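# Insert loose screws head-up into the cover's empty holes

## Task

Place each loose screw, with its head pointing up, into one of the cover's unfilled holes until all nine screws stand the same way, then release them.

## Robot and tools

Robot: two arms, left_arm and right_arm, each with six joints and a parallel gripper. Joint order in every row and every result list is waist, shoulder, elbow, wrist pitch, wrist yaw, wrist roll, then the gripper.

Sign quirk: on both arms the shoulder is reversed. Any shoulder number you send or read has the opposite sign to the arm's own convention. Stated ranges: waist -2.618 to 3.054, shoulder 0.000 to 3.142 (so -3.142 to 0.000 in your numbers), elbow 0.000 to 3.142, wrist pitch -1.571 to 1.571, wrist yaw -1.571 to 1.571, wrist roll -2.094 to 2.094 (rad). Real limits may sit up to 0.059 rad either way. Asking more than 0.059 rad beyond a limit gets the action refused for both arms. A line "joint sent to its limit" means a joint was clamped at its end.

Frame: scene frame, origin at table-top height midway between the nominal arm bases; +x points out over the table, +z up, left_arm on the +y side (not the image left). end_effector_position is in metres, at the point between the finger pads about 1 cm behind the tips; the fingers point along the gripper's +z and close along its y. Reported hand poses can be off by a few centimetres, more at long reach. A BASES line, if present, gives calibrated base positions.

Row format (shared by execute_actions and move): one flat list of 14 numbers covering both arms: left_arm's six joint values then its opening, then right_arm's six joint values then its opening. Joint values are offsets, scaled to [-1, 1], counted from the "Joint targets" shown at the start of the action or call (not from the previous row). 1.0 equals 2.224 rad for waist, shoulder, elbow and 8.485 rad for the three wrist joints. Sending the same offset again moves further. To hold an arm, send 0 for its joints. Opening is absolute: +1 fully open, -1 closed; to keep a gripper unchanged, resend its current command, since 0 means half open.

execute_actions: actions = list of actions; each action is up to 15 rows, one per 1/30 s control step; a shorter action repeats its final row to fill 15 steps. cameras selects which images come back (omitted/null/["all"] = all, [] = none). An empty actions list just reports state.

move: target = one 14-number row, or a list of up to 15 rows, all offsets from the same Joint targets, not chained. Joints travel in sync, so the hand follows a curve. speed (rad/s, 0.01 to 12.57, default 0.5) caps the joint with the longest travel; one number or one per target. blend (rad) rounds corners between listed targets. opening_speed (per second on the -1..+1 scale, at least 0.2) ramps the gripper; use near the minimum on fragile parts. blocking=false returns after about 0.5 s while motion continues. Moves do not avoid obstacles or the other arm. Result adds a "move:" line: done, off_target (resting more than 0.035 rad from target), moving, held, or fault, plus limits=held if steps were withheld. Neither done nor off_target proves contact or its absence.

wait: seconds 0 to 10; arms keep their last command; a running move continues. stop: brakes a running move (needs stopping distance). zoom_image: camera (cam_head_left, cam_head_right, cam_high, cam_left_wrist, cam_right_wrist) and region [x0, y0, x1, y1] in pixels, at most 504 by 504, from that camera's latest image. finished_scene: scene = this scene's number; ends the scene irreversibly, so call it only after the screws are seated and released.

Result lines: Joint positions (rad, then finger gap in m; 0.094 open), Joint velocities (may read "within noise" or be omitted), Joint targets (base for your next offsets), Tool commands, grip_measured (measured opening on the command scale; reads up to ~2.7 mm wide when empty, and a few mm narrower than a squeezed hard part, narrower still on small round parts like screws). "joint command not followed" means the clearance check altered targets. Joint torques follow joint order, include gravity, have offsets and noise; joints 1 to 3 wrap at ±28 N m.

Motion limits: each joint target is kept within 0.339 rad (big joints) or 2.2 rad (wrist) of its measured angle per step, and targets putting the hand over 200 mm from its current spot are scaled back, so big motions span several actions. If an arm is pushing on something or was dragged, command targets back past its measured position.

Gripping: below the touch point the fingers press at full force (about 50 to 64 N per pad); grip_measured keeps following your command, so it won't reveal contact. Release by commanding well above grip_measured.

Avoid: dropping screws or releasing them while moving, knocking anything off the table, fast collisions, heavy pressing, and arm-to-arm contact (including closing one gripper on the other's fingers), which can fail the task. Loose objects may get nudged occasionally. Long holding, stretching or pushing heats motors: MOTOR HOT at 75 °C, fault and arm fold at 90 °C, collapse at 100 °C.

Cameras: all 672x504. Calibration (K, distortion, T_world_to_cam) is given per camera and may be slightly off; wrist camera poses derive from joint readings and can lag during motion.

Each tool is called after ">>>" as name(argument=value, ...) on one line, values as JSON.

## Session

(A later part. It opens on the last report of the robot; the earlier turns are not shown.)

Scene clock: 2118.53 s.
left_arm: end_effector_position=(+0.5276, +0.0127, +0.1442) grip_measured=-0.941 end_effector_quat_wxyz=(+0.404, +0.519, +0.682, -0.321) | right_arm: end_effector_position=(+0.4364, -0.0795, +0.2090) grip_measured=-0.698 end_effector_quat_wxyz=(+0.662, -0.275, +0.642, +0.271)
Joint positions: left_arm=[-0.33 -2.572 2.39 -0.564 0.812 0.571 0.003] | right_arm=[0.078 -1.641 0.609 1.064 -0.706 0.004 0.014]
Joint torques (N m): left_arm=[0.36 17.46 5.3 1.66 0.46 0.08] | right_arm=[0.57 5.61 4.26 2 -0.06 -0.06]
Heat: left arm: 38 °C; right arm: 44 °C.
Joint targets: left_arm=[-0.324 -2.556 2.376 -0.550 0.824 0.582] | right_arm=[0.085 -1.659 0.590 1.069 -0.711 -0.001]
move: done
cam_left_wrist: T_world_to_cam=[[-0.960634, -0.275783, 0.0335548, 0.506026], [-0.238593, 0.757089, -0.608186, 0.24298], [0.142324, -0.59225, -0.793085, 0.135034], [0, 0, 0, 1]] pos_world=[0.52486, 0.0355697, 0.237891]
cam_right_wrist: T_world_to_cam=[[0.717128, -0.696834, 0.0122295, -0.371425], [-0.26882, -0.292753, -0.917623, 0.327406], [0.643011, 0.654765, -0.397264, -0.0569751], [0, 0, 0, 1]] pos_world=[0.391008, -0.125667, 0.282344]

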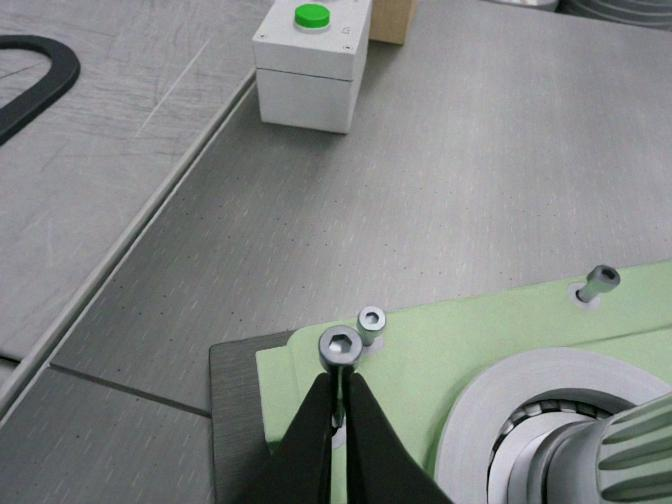

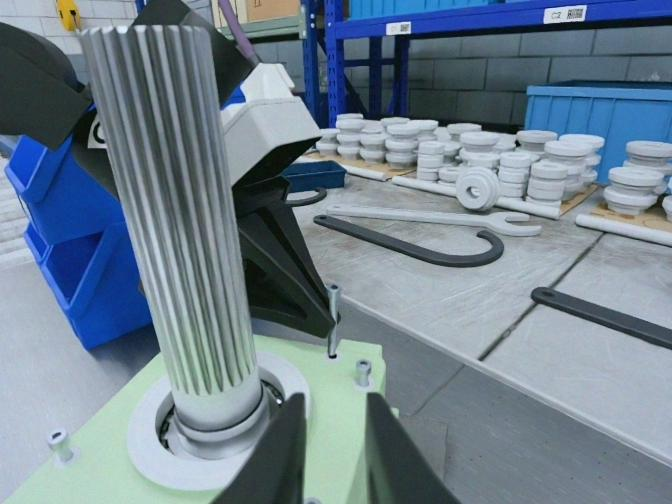

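>>> move(target=[[0,0,0.032,-0.0084,0,0,-1,0,0,0,0,0,0,-0.7],[0.022,0,0.032,-0.0084,0,0,-1,0,0,0,0,0,0,-0.7],[0.002,0,0.032,-0.0084,0,0,-1,0,0,0,0,0,0,-0.7],[0.002,0,0,0,0,0,-1,0,0,0,0,0,0,-0.7]], speed=0.2, cameras=["cam_left_wrist","cam_right_wrist"])

>>> zoom_image(camera="cam_right_wrist", region=[280, 270, 380, 370])

>>> zoom_image(camera="cam_left_wrist", region=[300, 404, 400, 504])

Scene clock: 2134.27 s.
left_arm: end_effector_position=(+0.5290, +0.0150, +0.1443) grip_measured=-0.941 end_effector_quat_wxyz=(+0.405, +0.517, +0.683, -0.320) | right_arm: end_effector_position=(+0.4364, -0.0795, +0.2090) grip_measured=-0.698 end_effector_quat_wxyz=(+0.662, -0.275, +0.642, +0.271)
Joint positions: left_arm=[-0.326 -2.572 2.39 -0.564 0.812 0.571 0.003] | right_arm=[0.078 -1.641 0.609 1.064 -0.706 0.004 0.014]
Joint torques (N m): left_arm=[0.44 17.32 5.3 1.65 0.42 0.08] | right_arm=[0.58 5.61 4.26 2 -0.07 -0.06]
Heat: left arm: 39 °C; right arm: 44 °C.
Joint targets: left_arm=[-0.320 -2.556 2.376 -0.550 0.824 0.582] | right_arm=[0.085 -1.659 0.590 1.069 -0.711 -0.001]
move: done
cam_left_wrist: T_world_to_cam=[[-0.959486, -0.279784, 0.0332889, 0.507518], [-0.241559, 0.756016, -0.60835, 0.243248], [0.145039, -0.591744, -0.792971, 0.134817], [0, 0, 0, 1]] pos_world=[0.526162, 0.0378734, 0.237991]
cam_right_wrist: T_world_to_cam=[[0.717128, -0.696834, 0.0122295, -0.371425], [-0.26882, -0.292753, -0.917623, 0.327406], [0.643011, 0.654765, -0.397264, -0.0569751], [0, 0, 0, 1]] pos_world=[0.391008, -0.125667, 0.282344]

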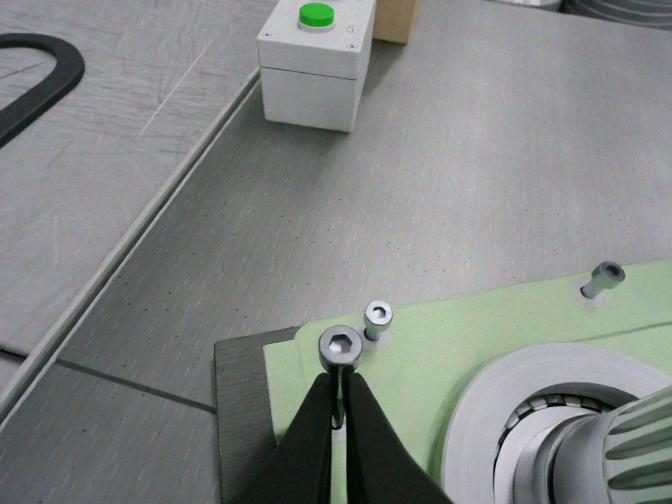

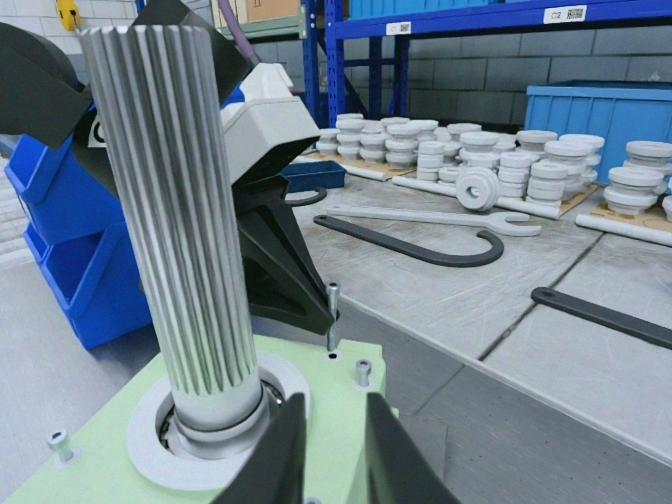

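Scaled by 5.040 (camera's finer frame: 960x720).

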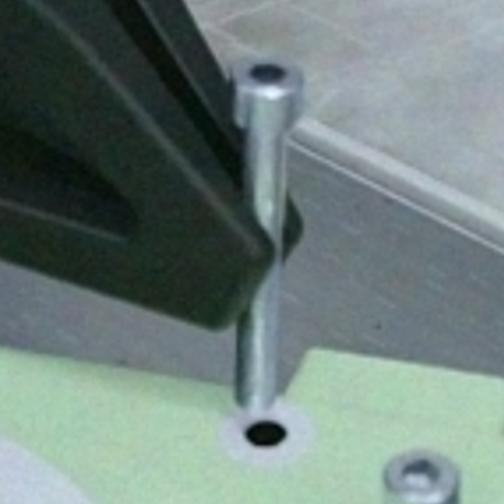

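Scaled by 5.040 (camera's finer frame: 960x720).

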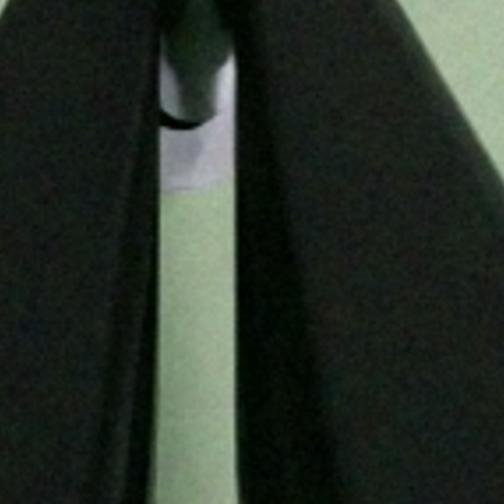

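>>> move(target=[[0,0.045,0.0036,-0.012,0,0,-1,0,0,0,0,0,0,-0.7],[0,-0.022,0.0036,0,0,0,-1,0,0,0,0,0,0,-0.7]], speed=0.2, cameras=["cam_left_wrist","cam_right_wrist"])

>>> zoom_image(camera="cam_right_wrist", region=[280, 270, 380, 370])

>>> zoom_image(camera="cam_left_wrist", region=[300, 404, 400, 504])

Scene clock: 2167.57 s.
left_arm: end_effector_position=(+0.5292, +0.0149, +0.1424) grip_measured=-0.941 end_effector_quat_wxyz=(+0.404, +0.517, +0.683, -0.320) | right_arm: end_effector_position=(+0.4364, -0.0795, +0.2090) grip_measured=-0.698 end_effector_quat_wxyz=(+0.662, -0.275, +0.642, +0.271)
Joint positions: left_arm=[-0.326 -2.576 2.39 -0.564 0.812 0.571 0.003] | right_arm=[0.078 -1.641 0.609 1.064 -0.706 0.004 0.014]
Joint torques (N m): left_arm=[0.49 13.37 5.83 1.67 0.44 0.06] | right_arm=[0.57 5.61 4.26 2 -0.06 -0.05]
Heat: left arm: 39 °C; right arm: 44 °C.
Joint targets: left_arm=[-0.320 -2.604 2.384 -0.550 0.824 0.582] | right_arm=[0.085 -1.659 0.590 1.069 -0.711 -0.001]
move: done
cam_left_wrist: T_world_to_cam=[[-0.959461, -0.279585, 0.0355867, 0.507376], [-0.242961, 0.75649, -0.607201, 0.242713], [0.142843, -0.591232, -0.793751, 0.134512], [0, 0, 0, 1]] pos_world=[0.526564, 0.0377726, 0.236089]
cam_right_wrist: T_world_to_cam=[[0.717128, -0.696834, 0.0122295, -0.371425], [-0.26882, -0.292753, -0.917623, 0.327406], [0.643011, 0.654765, -0.397264, -0.0569751], [0, 0, 0, 1]] pos_world=[0.391008, -0.125667, 0.282344]

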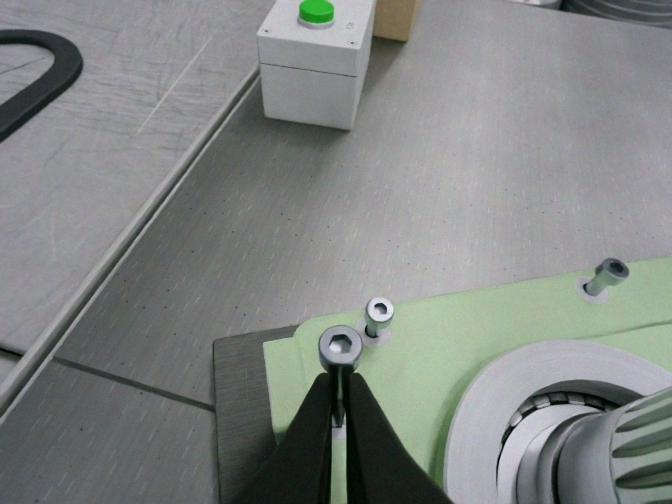

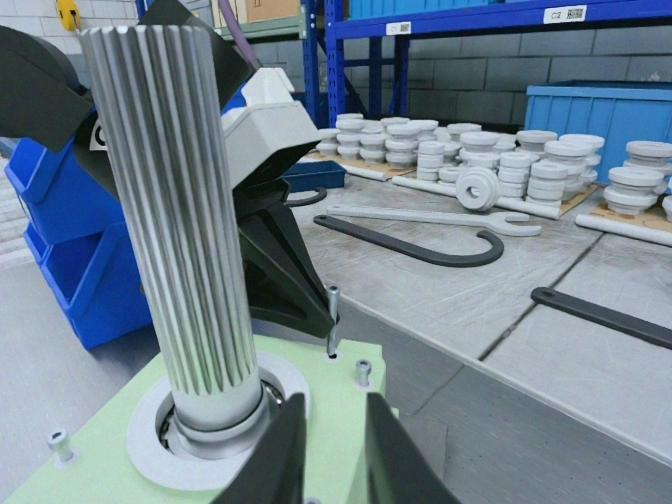

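Scaled by 5.040 (camera's finer frame: 960x720).

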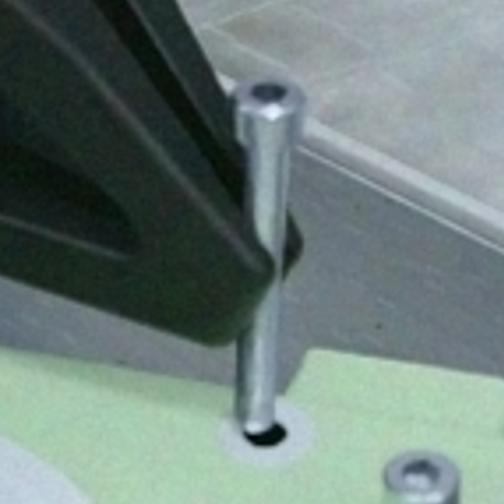

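Scaled by 5.040 (camera's finer frame: 960x720).

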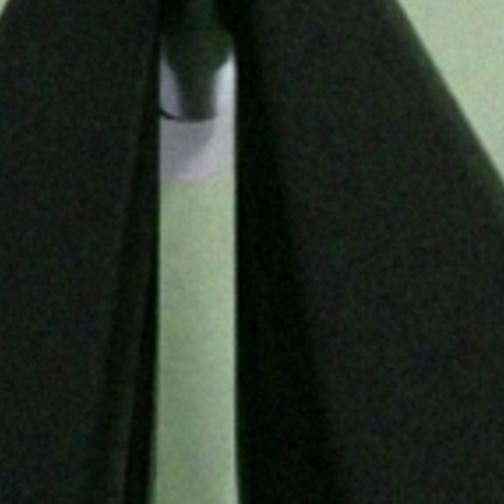

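>>> zoom_image(camera="cam_left_wrist", region=[320, 404, 360, 444])

>>> zoom_image(camera="cam_right_wrist", region=[312, 335, 352, 375])

Scaled by 12.600 (camera's finer frame: 960x720).

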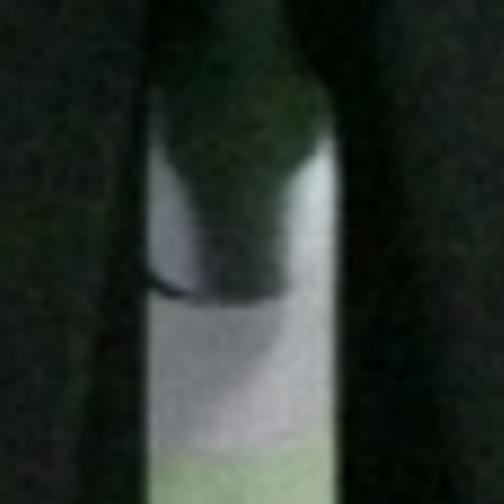

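Scaled by 12.600 (camera's finer frame: 960x720).

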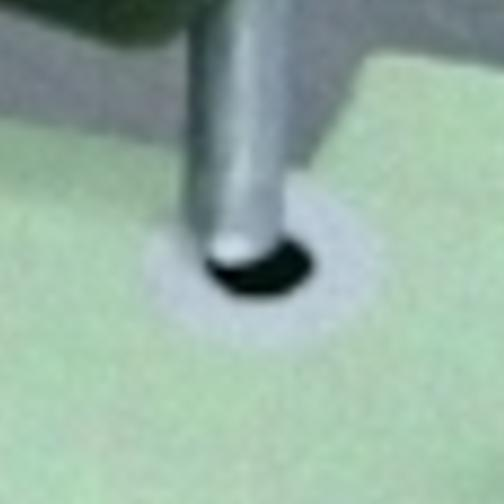

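>>> move(target=[[0.0225,0.045,0.018,-0.016,0,0,-1,0,0,0,0,0,0,-0.7],[-0.0005,-0.0027,0.018,-0.0044,0,0,-1,0,0,0,0,0,0,-0.7],[-0.0005,-0.0027,0.0036,-0.0003,0,0,-1,0,0,0,0,0,0,-0.7]], speed=0.2, cameras=["cam_left_wrist","cam_right_wrist"])

>>> zoom_image(camera="cam_left_wrist", region=[320, 404, 360, 444])

>>> zoom_image(camera="cam_right_wrist", region=[312, 335, 352, 375])

Scene clock: 2204.60 s.
left_arm: end_effector_position=(+0.5300, +0.0164, +0.1466) grip_measured=-0.941 end_effector_quat_wxyz=(+0.407, +0.517, +0.681, -0.321) | right_arm: end_effector_position=(+0.4364, -0.0795, +0.2090) grip_measured=-0.698 end_effector_quat_wxyz=(+0.662, -0.275, +0.642, +0.271)
Joint positions: left_arm=[-0.322 -2.573 2.396 -0.567 0.818 0.571 0.003] | right_arm=[0.078 -1.641 0.609 1.064 -0.706 0.004 0.014]
Joint torques (N m): left_arm=[0.05 12.57 5.97 1.66 0.39 0.1] | right_arm=[0.58 5.61 4.26 2 -0.07 -0.06]
Heat: left arm: 41 °C; right arm: 44 °C.
Joint targets: left_arm=[-0.321 -2.611 2.392 -0.553 0.825 0.582] | right_arm=[0.085 -1.659 0.590 1.069 -0.711 -0.001]
move: off_target (left_arm); left_arm: the shoulder is farthest, 0.037 rad from its target
cam_left_wrist: T_world_to_cam=[[-0.959724, -0.279009, 0.0329214, 0.508954], [-0.239946, 0.753069, -0.612628, 0.243562], [0.146137, -0.595853, -0.789685, 0.13643], [0, 0, 0, 1]] pos_world=[0.52696, 0.0398768, 0.240194]
cam_right_wrist: T_world_to_cam=[[0.717128, -0.696834, 0.0122295, -0.371425], [-0.26882, -0.292753, -0.917623, 0.327406], [0.643011, 0.654765, -0.397264, -0.0569751], [0, 0, 0, 1]] pos_world=[0.391008, -0.125667, 0.282344]

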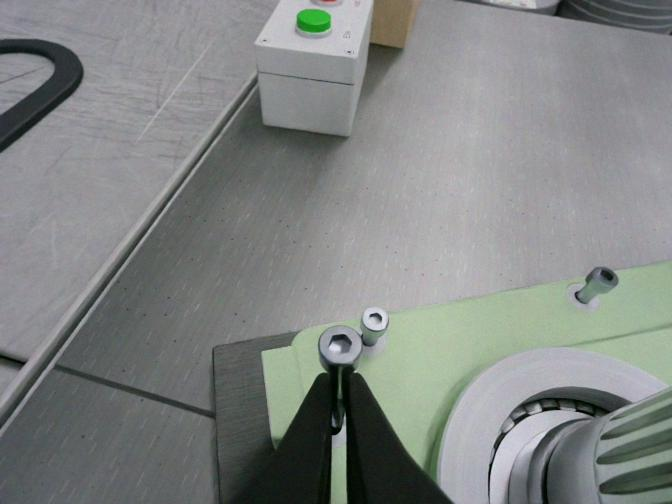

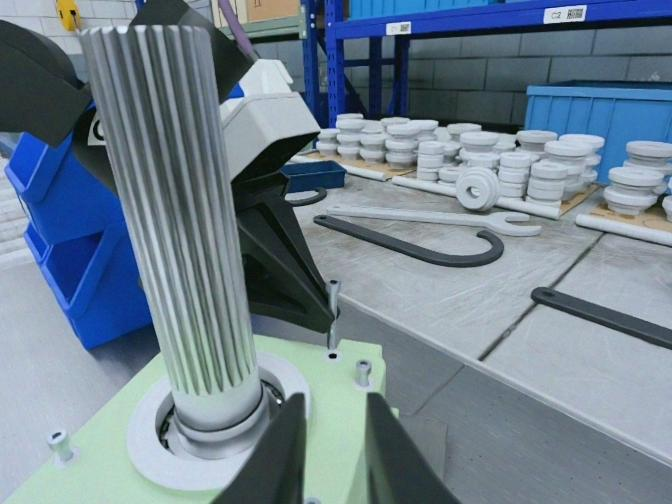

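Scaled by 12.600 (camera's finer frame: 960x720).

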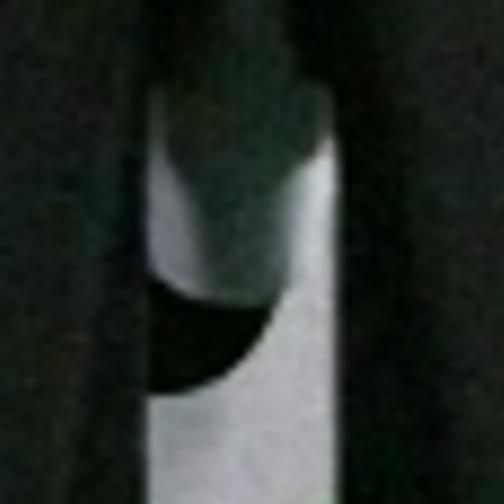

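Scaled by 12.600 (camera's finer frame: 960x720).

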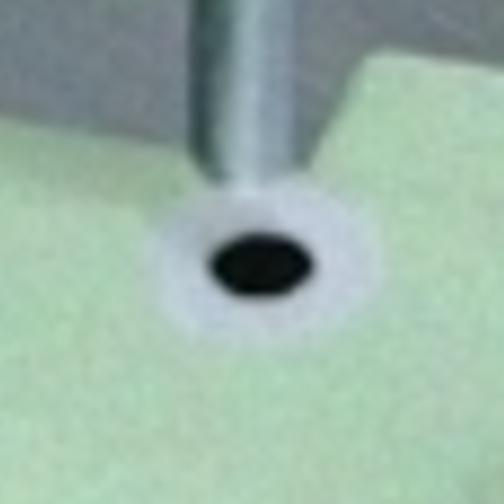

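>>> move(target=[0.0036,0,0,0,0,0,-1,0,0,0,0,0,0,-0.7], speed=0.2, cameras=[])

Scene clock: 2227.40 s.
left_arm: end_effector_position=(+0.5307, +0.0174, +0.1467) grip_measured=-0.941 end_effector_quat_wxyz=(+0.407, +0.516, +0.682, -0.321) | right_arm: end_effector_position=(+0.4364, -0.0795, +0.2090) grip_measured=-0.698 end_effector_quat_wxyz=(+0.662, -0.275, +0.642, +0.271)
Joint positions: left_arm=[-0.32 -2.573 2.396 -0.566 0.818 0.571 0.003] | right_arm=[0.078 -1.641 0.609 1.064 -0.706 0.004 0.014]
Joint torques (N m): left_arm=[0.49 12.56 5.93 1.63 0.38 0.07] | right_arm=[0.58 5.61 4.26 2 -0.06 -0.05]
Heat: left arm: 39 °C; right arm: 44 °C.
Joint targets: left_arm=[-0.313 -2.611 2.392 -0.553 0.825 0.582] | right_arm=[0.085 -1.659 0.590 1.069 -0.711 -0.001]
move: off_target (left_arm); left_arm: the shoulder is farthest, 0.038 rad from its target

>>> move(target=[0,-0.0054,0,0,0,0,-1,0,0,0,0,0,0,-0.7], speed=0.2, cameras=["cam_left_wrist","cam_right_wrist"])

>>> zoom_image(camera="cam_left_wrist", region=[320, 404, 360, 444])

>>> zoom_image(camera="cam_right_wrist", region=[312, 335, 352, 375])

Scene clock: 2238.67 s.
left_arm: end_effector_position=(+0.5313, +0.0172, +0.1398) grip_measured=-0.941 end_effector_quat_wxyz=(+0.403, +0.515, +0.684, -0.322) | right_arm: end_effector_position=(+0.4364, -0.0795, +0.2090) grip_measured=-0.698 end_effector_quat_wxyz=(+0.662, -0.275, +0.642, +0.271)
Joint positions: left_arm=[-0.32 -2.585 2.396 -0.564 0.818 0.571 0.003] | right_arm=[0.078 -1.641 0.609 1.064 -0.706 0.004 0.014]
Joint torques (N m): left_arm=[0.39 12.62 5.98 1.61 0.41 0.09] | right_arm=[0.58 5.61 4.26 2 -0.07 -0.06]
Heat: left arm: 39 °C; right arm: 44 °C.
Joint targets: left_arm=[-0.313 -2.623 2.392 -0.553 0.825 0.582] | right_arm=[0.085 -1.659 0.590 1.069 -0.711 -0.001]
move: off_target (left_arm); left_arm: the shoulder is farthest, 0.038 rad from its target
cam_left_wrist: T_world_to_cam=[[-0.958892, -0.280925, 0.0400829, 0.50921], [-0.246452, 0.754424, -0.608363, 0.241888], [0.140665, -0.593234, -0.792646, 0.134538], [0, 0, 0, 1]] pos_world=[0.528967, 0.0403761, 0.233386]
cam_right_wrist: T_world_to_cam=[[0.717128, -0.696834, 0.0122295, -0.371425], [-0.26882, -0.292753, -0.917623, 0.327406], [0.643011, 0.654765, -0.397264, -0.0569751], [0, 0, 0, 1]] pos_world=[0.391008, -0.125667, 0.282344]

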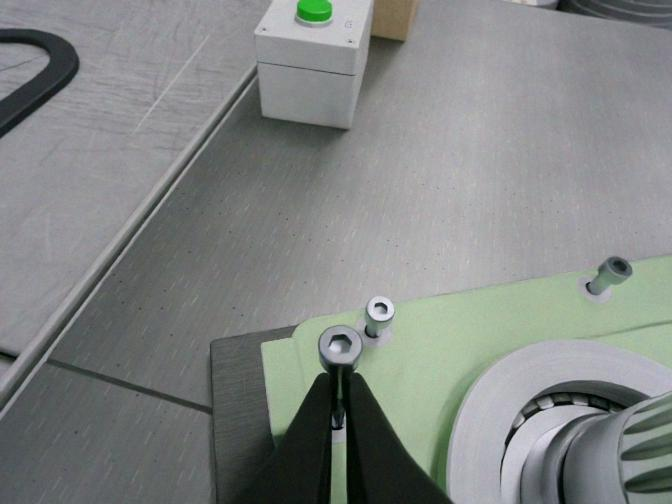

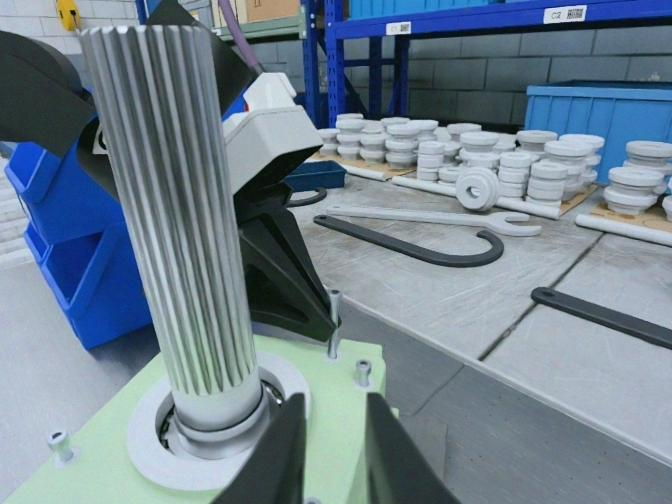

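Scaled by 12.600 (camera's finer frame: 960x720).

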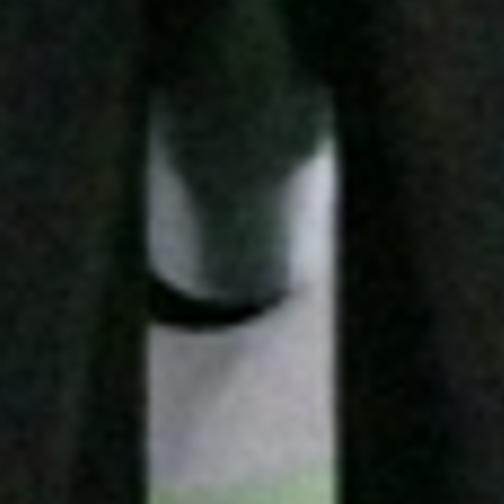

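Scaled by 12.600 (camera's finer frame: 960x720).

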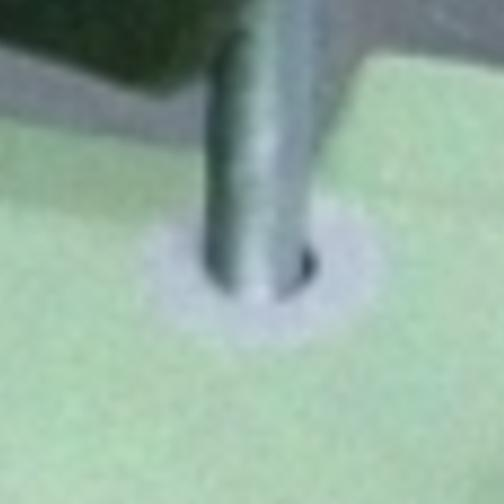

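>>> move(target=[0,0,0,0,-0.0014,0,-1,0,0,0,0,0,0,-0.7], speed=0.2, cameras=["cam_left_wrist","cam_right_wrist"])

>>> zoom_image(camera="cam_left_wrist", region=[320, 404, 360, 444])

>>> zoom_image(camera="cam_right_wrist", region=[312, 335, 352, 375])

Scene clock: 2254.30 s.
left_arm: end_effector_position=(+0.5320, +0.0177, +0.1393) grip_measured=-0.941 end_effector_quat_wxyz=(+0.404, +0.515, +0.685, -0.320) | right_arm: end_effector_position=(+0.4364, -0.0795, +0.2090) grip_measured=-0.698 end_effector_quat_wxyz=(+0.662, -0.275, +0.642, +0.271)
Joint positions: left_arm=[-0.32 -2.585 2.396 -0.564 0.812 0.571 0.003] | right_arm=[0.078 -1.641 0.609 1.064 -0.706 0.004 0.014]
Joint torques (N m): left_arm=[0.47 12.59 6.13 1.6 0.31 0.11] | right_arm=[0.57 5.61 4.25 2 -0.07 -0.05]
Heat: left arm: 39 °C; right arm: 44 °C.
Joint targets: left_arm=[-0.313 -2.623 2.392 -0.553 0.813 0.582] | right_arm=[0.085 -1.659 0.590 1.069 -0.711 -0.001]
move: off_target (left_arm); left_arm: the shoulder is farthest, 0.038 rad from its target
cam_left_wrist: T_world_to_cam=[[-0.957739, -0.285156, 0.0377008, 0.50985], [-0.248834, 0.755643, -0.605875, 0.242324], [0.14428, -0.589652, -0.794666, 0.132622], [0, 0, 0, 1]] pos_world=[0.529467, 0.0404769, 0.232986]
cam_right_wrist: T_world_to_cam=[[0.717128, -0.696834, 0.0122295, -0.371425], [-0.26882, -0.292753, -0.917623, 0.327406], [0.643011, 0.654765, -0.397264, -0.0569751], [0, 0, 0, 1]] pos_world=[0.391008, -0.125667, 0.282344]

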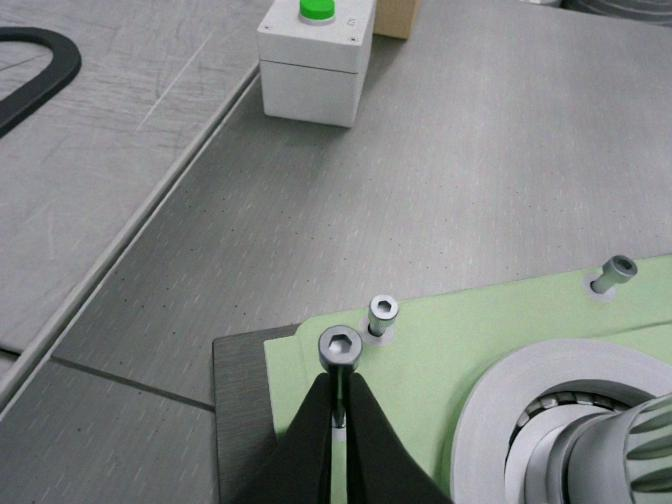

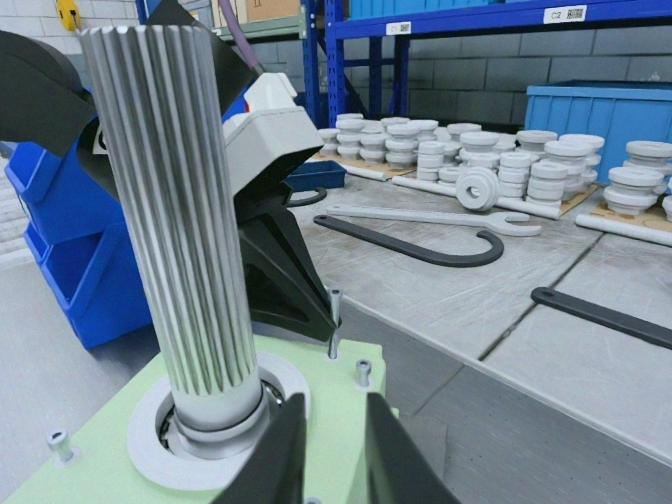

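Scaled by 12.600 (camera's finer frame: 960x720).

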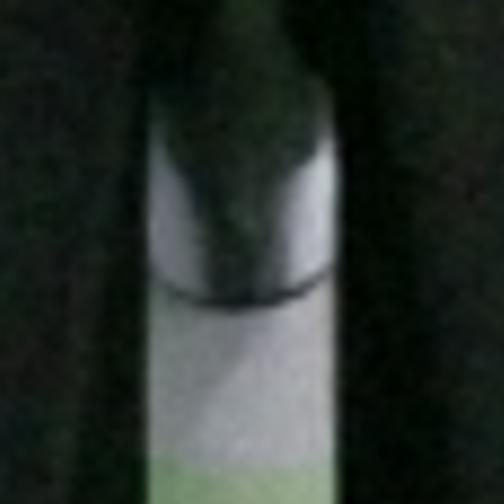

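Scaled by 12.600 (camera's finer frame: 960x720).

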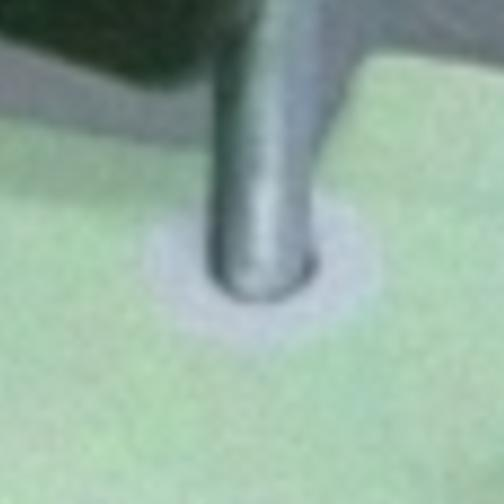

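>>> move(target=[0,0,-0.011,0.0028,0,0,-1,0,0,0,0,0,0,-0.7], speed=0.1, cameras=["cam_left_wrist","cam_right_wrist"])

>>> zoom_image(camera="cam_left_wrist", region=[320, 404, 360, 444])

>>> zoom_image(camera="cam_right_wrist", region=[292, 295, 372, 375])

Scene clock: 2266.83 s.
left_arm: end_effector_position=(+0.5344, +0.0170, +0.1393) grip_measured=-0.941 end_effector_quat_wxyz=(+0.411, +0.516, +0.681, -0.317) | right_arm: end_effector_position=(+0.4364, -0.0795, +0.2090) grip_measured=-0.698 end_effector_quat_wxyz=(+0.662, -0.275, +0.642, +0.271)
Joint positions: left_arm=[-0.32 -2.585 2.387 -0.537 0.812 0.571 0.003] | right_arm=[0.078 -1.641 0.609 1.064 -0.706 0.004 0.014]
Joint torques (N m): left_arm=[0.65 12.55 4.88 1.62 0.32 0.11] | right_arm=[0.57 5.61 4.25 2 -0.07 -0.06]
Heat: left arm: 39 °C; right arm: 44 °C.
Joint targets: left_arm=[-0.313 -2.623 2.367 -0.529 0.813 0.582] | right_arm=[0.085 -1.659 0.590 1.069 -0.711 -0.001]
move: off_target (left_arm); left_arm: the shoulder is farthest, 0.038 rad from its target
cam_left_wrist: T_world_to_cam=[[-0.958109, -0.28545, 0.0233465, 0.514105], [-0.239054, 0.752156, -0.614097, 0.239424], [0.157734, -0.593953, -0.788885, 0.123941], [0, 0, 0, 1]] pos_world=[0.530254, 0.0402817, 0.232802]
cam_right_wrist: T_world_to_cam=[[0.717128, -0.696834, 0.0122295, -0.371425], [-0.26882, -0.292753, -0.917623, 0.327406], [0.643011, 0.654765, -0.397264, -0.0569751], [0, 0, 0, 1]] pos_world=[0.391008, -0.125667, 0.282344]

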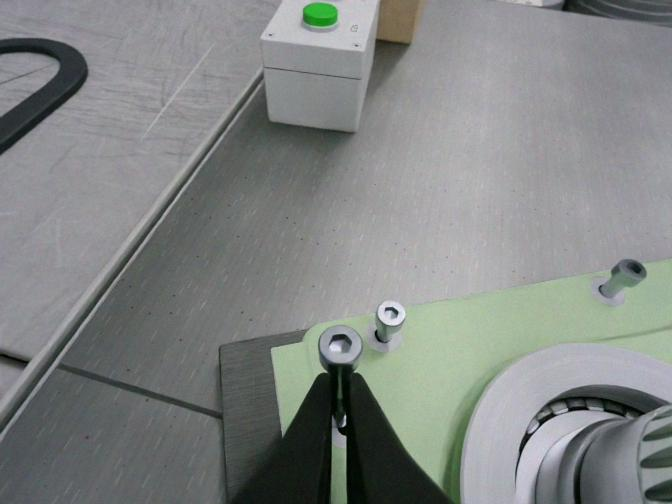

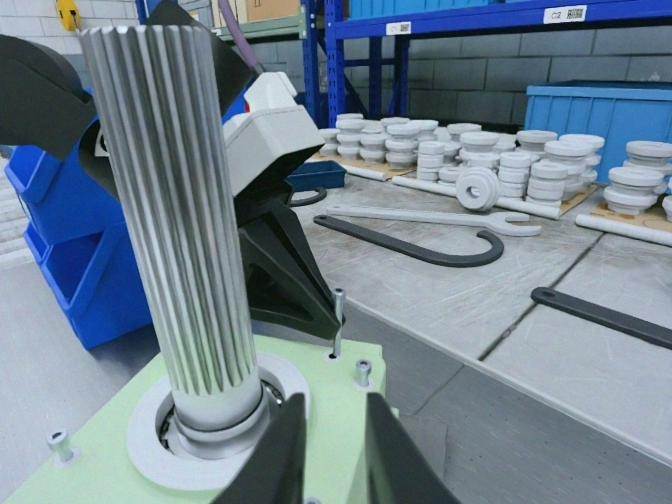

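Scaled by 12.600 (camera's finer frame: 960x720).

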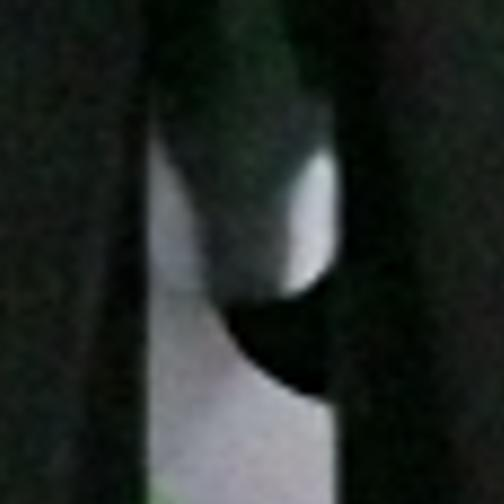

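Scaled by 6.300 (camera's finer frame: 960x720).

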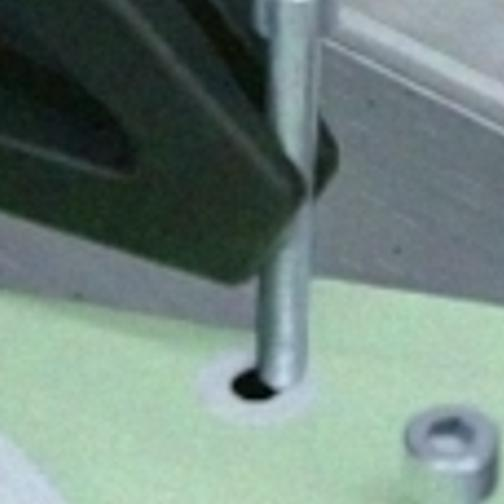

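>>> move(target=[[0,0.045,0.0292,-0.0071,0,0,-1,0,0,0,0,0,0,-0.7],[0,0.0225,0.0112,-0.00283,0,0,-1,0,0,0,0,0,0,-0.7],[0,0.0027,0.0112,-0.00283,0,0,-1,0,0,0,0,0,0,-0.7]], speed=0.15, cameras=["cam_left_wrist","cam_right_wrist"])

>>> zoom_image(camera="cam_left_wrist", region=[320, 404, 360, 444])

>>> zoom_image(camera="cam_right_wrist", region=[312, 335, 352, 375])

Scene clock: 2284.50 s.
left_arm: end_effector_position=(+0.5328, +0.0177, +0.1422) grip_measured=-0.941 end_effector_quat_wxyz=(+0.407, +0.515, +0.684, -0.318) | right_arm: end_effector_position=(+0.4364, -0.0795, +0.2090) grip_measured=-0.698 end_effector_quat_wxyz=(+0.662, -0.275, +0.642, +0.271)
Joint positions: left_arm=[-0.32 -2.582 2.398 -0.561 0.81 0.571 0.003] | right_arm=[0.078 -1.641 0.609 1.064 -0.706 0.004 0.014]
Joint torques (N m): left_arm=[0.47 12.78 5.91 1.61 0.31 0.08] | right_arm=[0.57 5.61 4.26 2.01 -0.06 -0.05]
Heat: left arm: 40 °C; right arm: 44 °C.
Joint targets: left_arm=[-0.313 -2.617 2.392 -0.553 0.813 0.582] | right_arm=[0.085 -1.659 0.590 1.069 -0.711 -0.001]
move: done
cam_left_wrist: T_world_to_cam=[[-0.957543, -0.286688, 0.0303428, 0.511458], [-0.24517, 0.75443, -0.608874, 0.242823], [0.151665, -0.590462, -0.792687, 0.130649], [0, 0, 0, 1]] pos_world=[0.529462, 0.0405793, 0.235893]
cam_right_wrist: T_world_to_cam=[[0.717128, -0.696834, 0.0122295, -0.371425], [-0.26882, -0.292753, -0.917623, 0.327406], [0.643011, 0.654765, -0.397264, -0.0569751], [0, 0, 0, 1]] pos_world=[0.391008, -0.125667, 0.282344]

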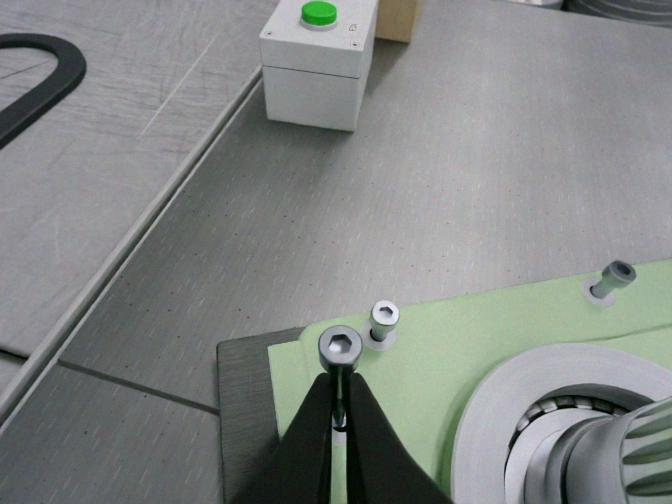

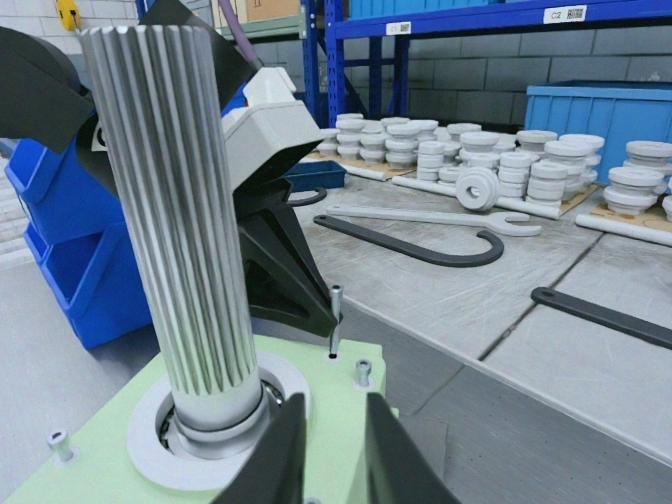

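Scaled by 12.600 (camera's finer frame: 960x720).

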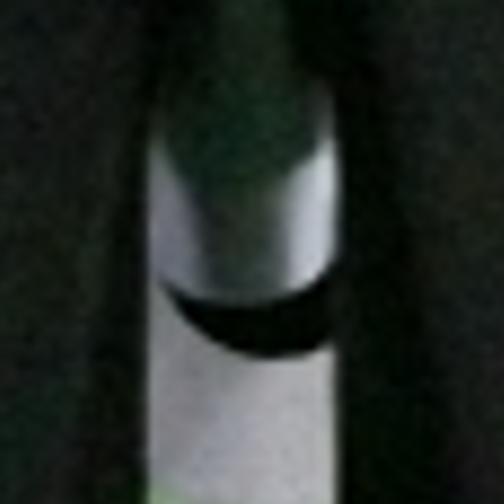

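Scaled by 12.600 (camera's finer frame: 960x720).

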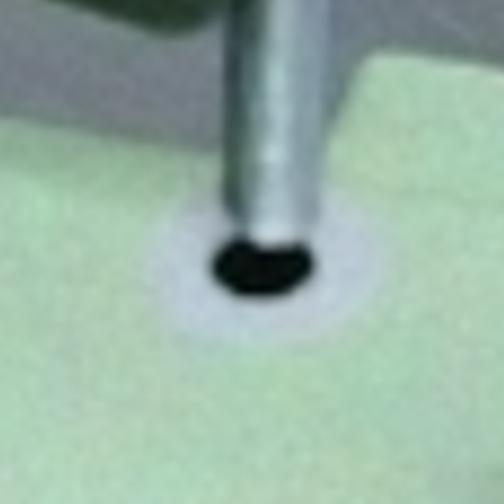

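>>> move(target=[0,0,0,-0.00224,0,0,-1,0,0,0,0,0,0,-0.7], speed=0.15, cameras=["cam_left_wrist","cam_right_wrist"])

>>> zoom_image(camera="cam_left_wrist", region=[320, 404, 360, 444])

>>> zoom_image(camera="cam_right_wrist", region=[312, 335, 352, 375])

Scene clock: 2305.43 s.
left_arm: end_effector_position=(+0.5328, +0.0177, +0.1422) grip_measured=-0.941 end_effector_quat_wxyz=(+0.407, +0.515, +0.684, -0.318) | right_arm: end_effector_position=(+0.4364, -0.0795, +0.2090) grip_measured=-0.698 end_effector_quat_wxyz=(+0.662, -0.275, +0.642, +0.271)
Joint positions: left_arm=[-0.32 -2.582 2.398 -0.561 0.81 0.571 0.003] | right_arm=[0.078 -1.641 0.609 1.064 -0.706 0.004 0.014]
Joint torques (N m): left_arm=[0.42 12.78 5.9 1.42 0.35 0.1] | right_arm=[0.57 5.6 4.25 2 -0.07 -0.05]
Heat: left arm: 41 °C; right arm: 44 °C.
Joint targets: left_arm=[-0.313 -2.617 2.392 -0.572 0.813 0.582] | right_arm=[0.085 -1.659 0.590 1.069 -0.711 -0.001]
move: done
cam_left_wrist: T_world_to_cam=[[-0.957543, -0.286688, 0.0303428, 0.511458], [-0.24517, 0.75443, -0.608874, 0.242823], [0.151665, -0.590462, -0.792687, 0.130649], [0, 0, 0, 1]] pos_world=[0.529462, 0.0405793, 0.235893]
cam_right_wrist: T_world_to_cam=[[0.717128, -0.696834, 0.0122295, -0.371425], [-0.26882, -0.292753, -0.917623, 0.327406], [0.643011, 0.654765, -0.397264, -0.0569751], [0, 0, 0, 1]] pos_world=[0.391008, -0.125667, 0.282344]

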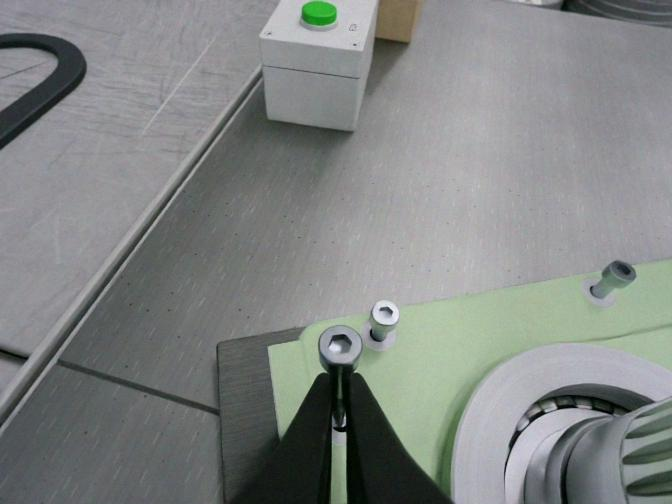

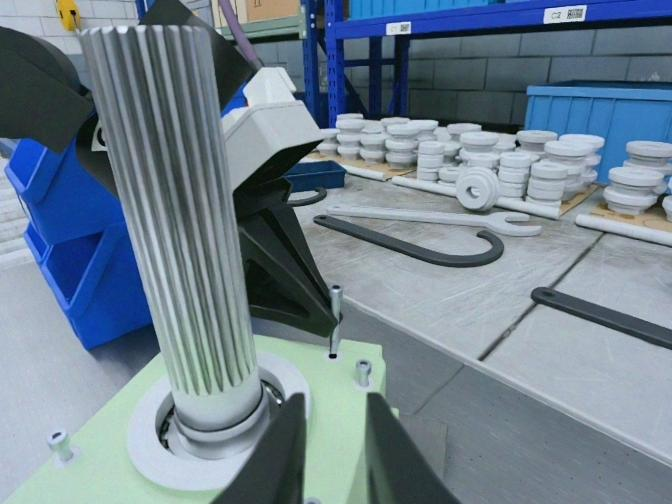

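Scaled by 12.600 (camera's finer frame: 960x720).

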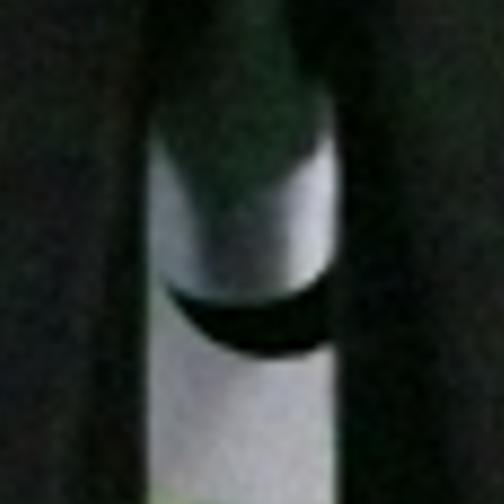

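Scaled by 12.600 (camera's finer frame: 960x720).

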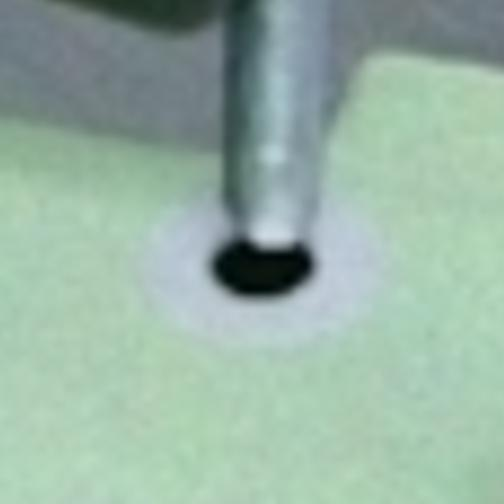

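>>> move(target=[0,0,0,-0.0012,0,0,-1,0,0,0,0,0,0,-0.7], speed=0.15, cameras=[])

Scene clock: 2311.73 s.
left_arm: end_effector_position=(+0.5326, +0.0178, +0.1420) grip_measured=-0.941 end_effector_quat_wxyz=(+0.406, +0.515, +0.684, -0.318) | right_arm: end_effector_position=(+0.4364, -0.0795, +0.2090) grip_measured=-0.698 end_effector_quat_wxyz=(+0.662, -0.275, +0.642, +0.271)
Joint positions: left_arm=[-0.32 -2.582 2.398 -0.562 0.81 0.571 0.003] | right_arm=[0.078 -1.641 0.609 1.064 -0.706 0.004 0.014]
Joint torques (N m): left_arm=[0.54 12.66 5.89 1.33 0.32 0.08] | right_arm=[0.57 5.61 4.26 2 -0.06 -0.06]
Heat: left arm: 41 °C; right arm: 44 °C.
Joint targets: left_arm=[-0.313 -2.617 2.392 -0.582 0.813 0.582] | right_arm=[0.085 -1.659 0.590 1.069 -0.711 -0.001]
move: done

>>> move(target=[0,0,0,-0.00055,0,0,-1,0,0,0,0,0,0,-0.7], speed=0.15, cameras=["cam_left_wrist","cam_right_wrist"])

>>> zoom_image(camera="cam_left_wrist", region=[320, 404, 360, 444])

>>> zoom_image(camera="cam_right_wrist", region=[312, 335, 352, 375])

Scene clock: 2320.10 s.
left_arm: end_effector_position=(+0.5320, +0.0180, +0.1414) grip_measured=-0.941 end_effector_quat_wxyz=(+0.404, +0.515, +0.686, -0.318) | right_arm: end_effector_position=(+0.4364, -0.0795, +0.2090) grip_measured=-0.698 end_effector_quat_wxyz=(+0.662, -0.275, +0.642, +0.271)
Joint positions: left_arm=[-0.32 -2.582 2.398 -0.567 0.81 0.571 0.003] | right_arm=[0.078 -1.641 0.609 1.064 -0.706 0.004 0.014]
Joint torques (N m): left_arm=[0.51 12.74 5.97 1.36 0.4 0.1] | right_arm=[0.58 5.61 4.25 2 -0.06 -0.05]
Heat: left arm: 41 °C; right arm: 44 °C.
Joint targets: left_arm=[-0.313 -2.617 2.392 -0.587 0.813 0.582] | right_arm=[0.085 -1.659 0.590 1.069 -0.711 -0.001]
move: done
cam_left_wrist: T_world_to_cam=[[-0.957369, -0.286713, 0.0352228, 0.510085], [-0.248618, 0.755736, -0.605848, 0.243271], [0.147085, -0.588777, -0.7948, 0.132951], [0, 0, 0, 1]] pos_world=[0.529266, 0.0406776, 0.235088]
cam_right_wrist: T_world_to_cam=[[0.717128, -0.696834, 0.0122295, -0.371425], [-0.26882, -0.292753, -0.917623, 0.327406], [0.643011, 0.654765, -0.397264, -0.0569751], [0, 0, 0, 1]] pos_world=[0.391008, -0.125667, 0.282344]

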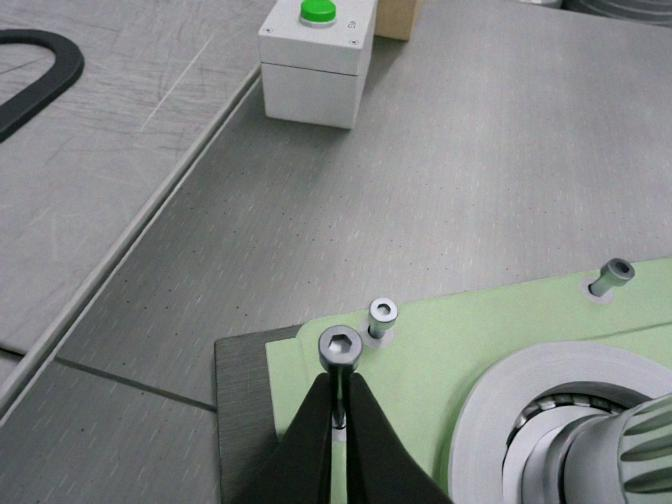

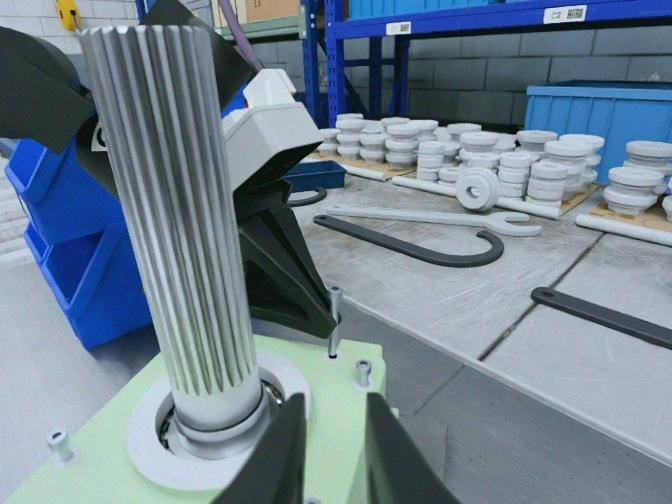

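Scaled by 12.600 (camera's finer frame: 960x720).

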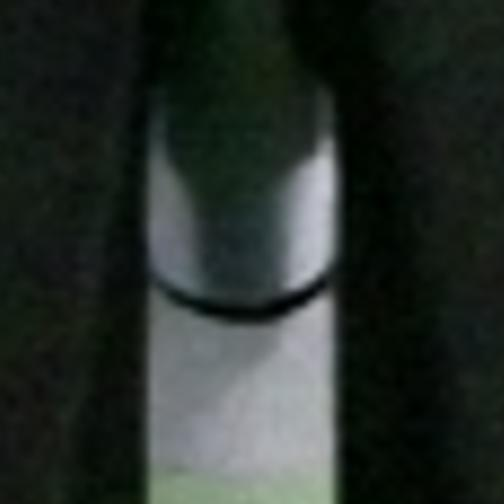

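Scaled by 12.600 (camera's finer frame: 960x720).

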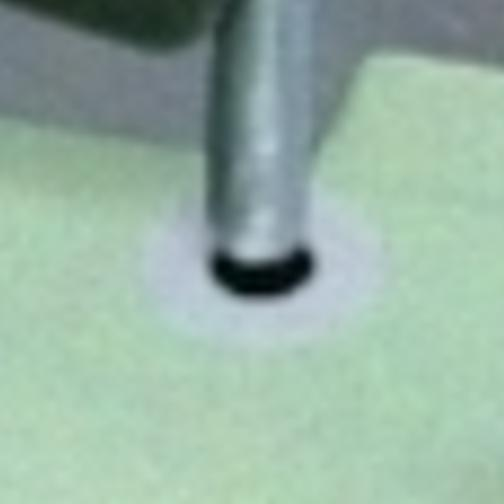

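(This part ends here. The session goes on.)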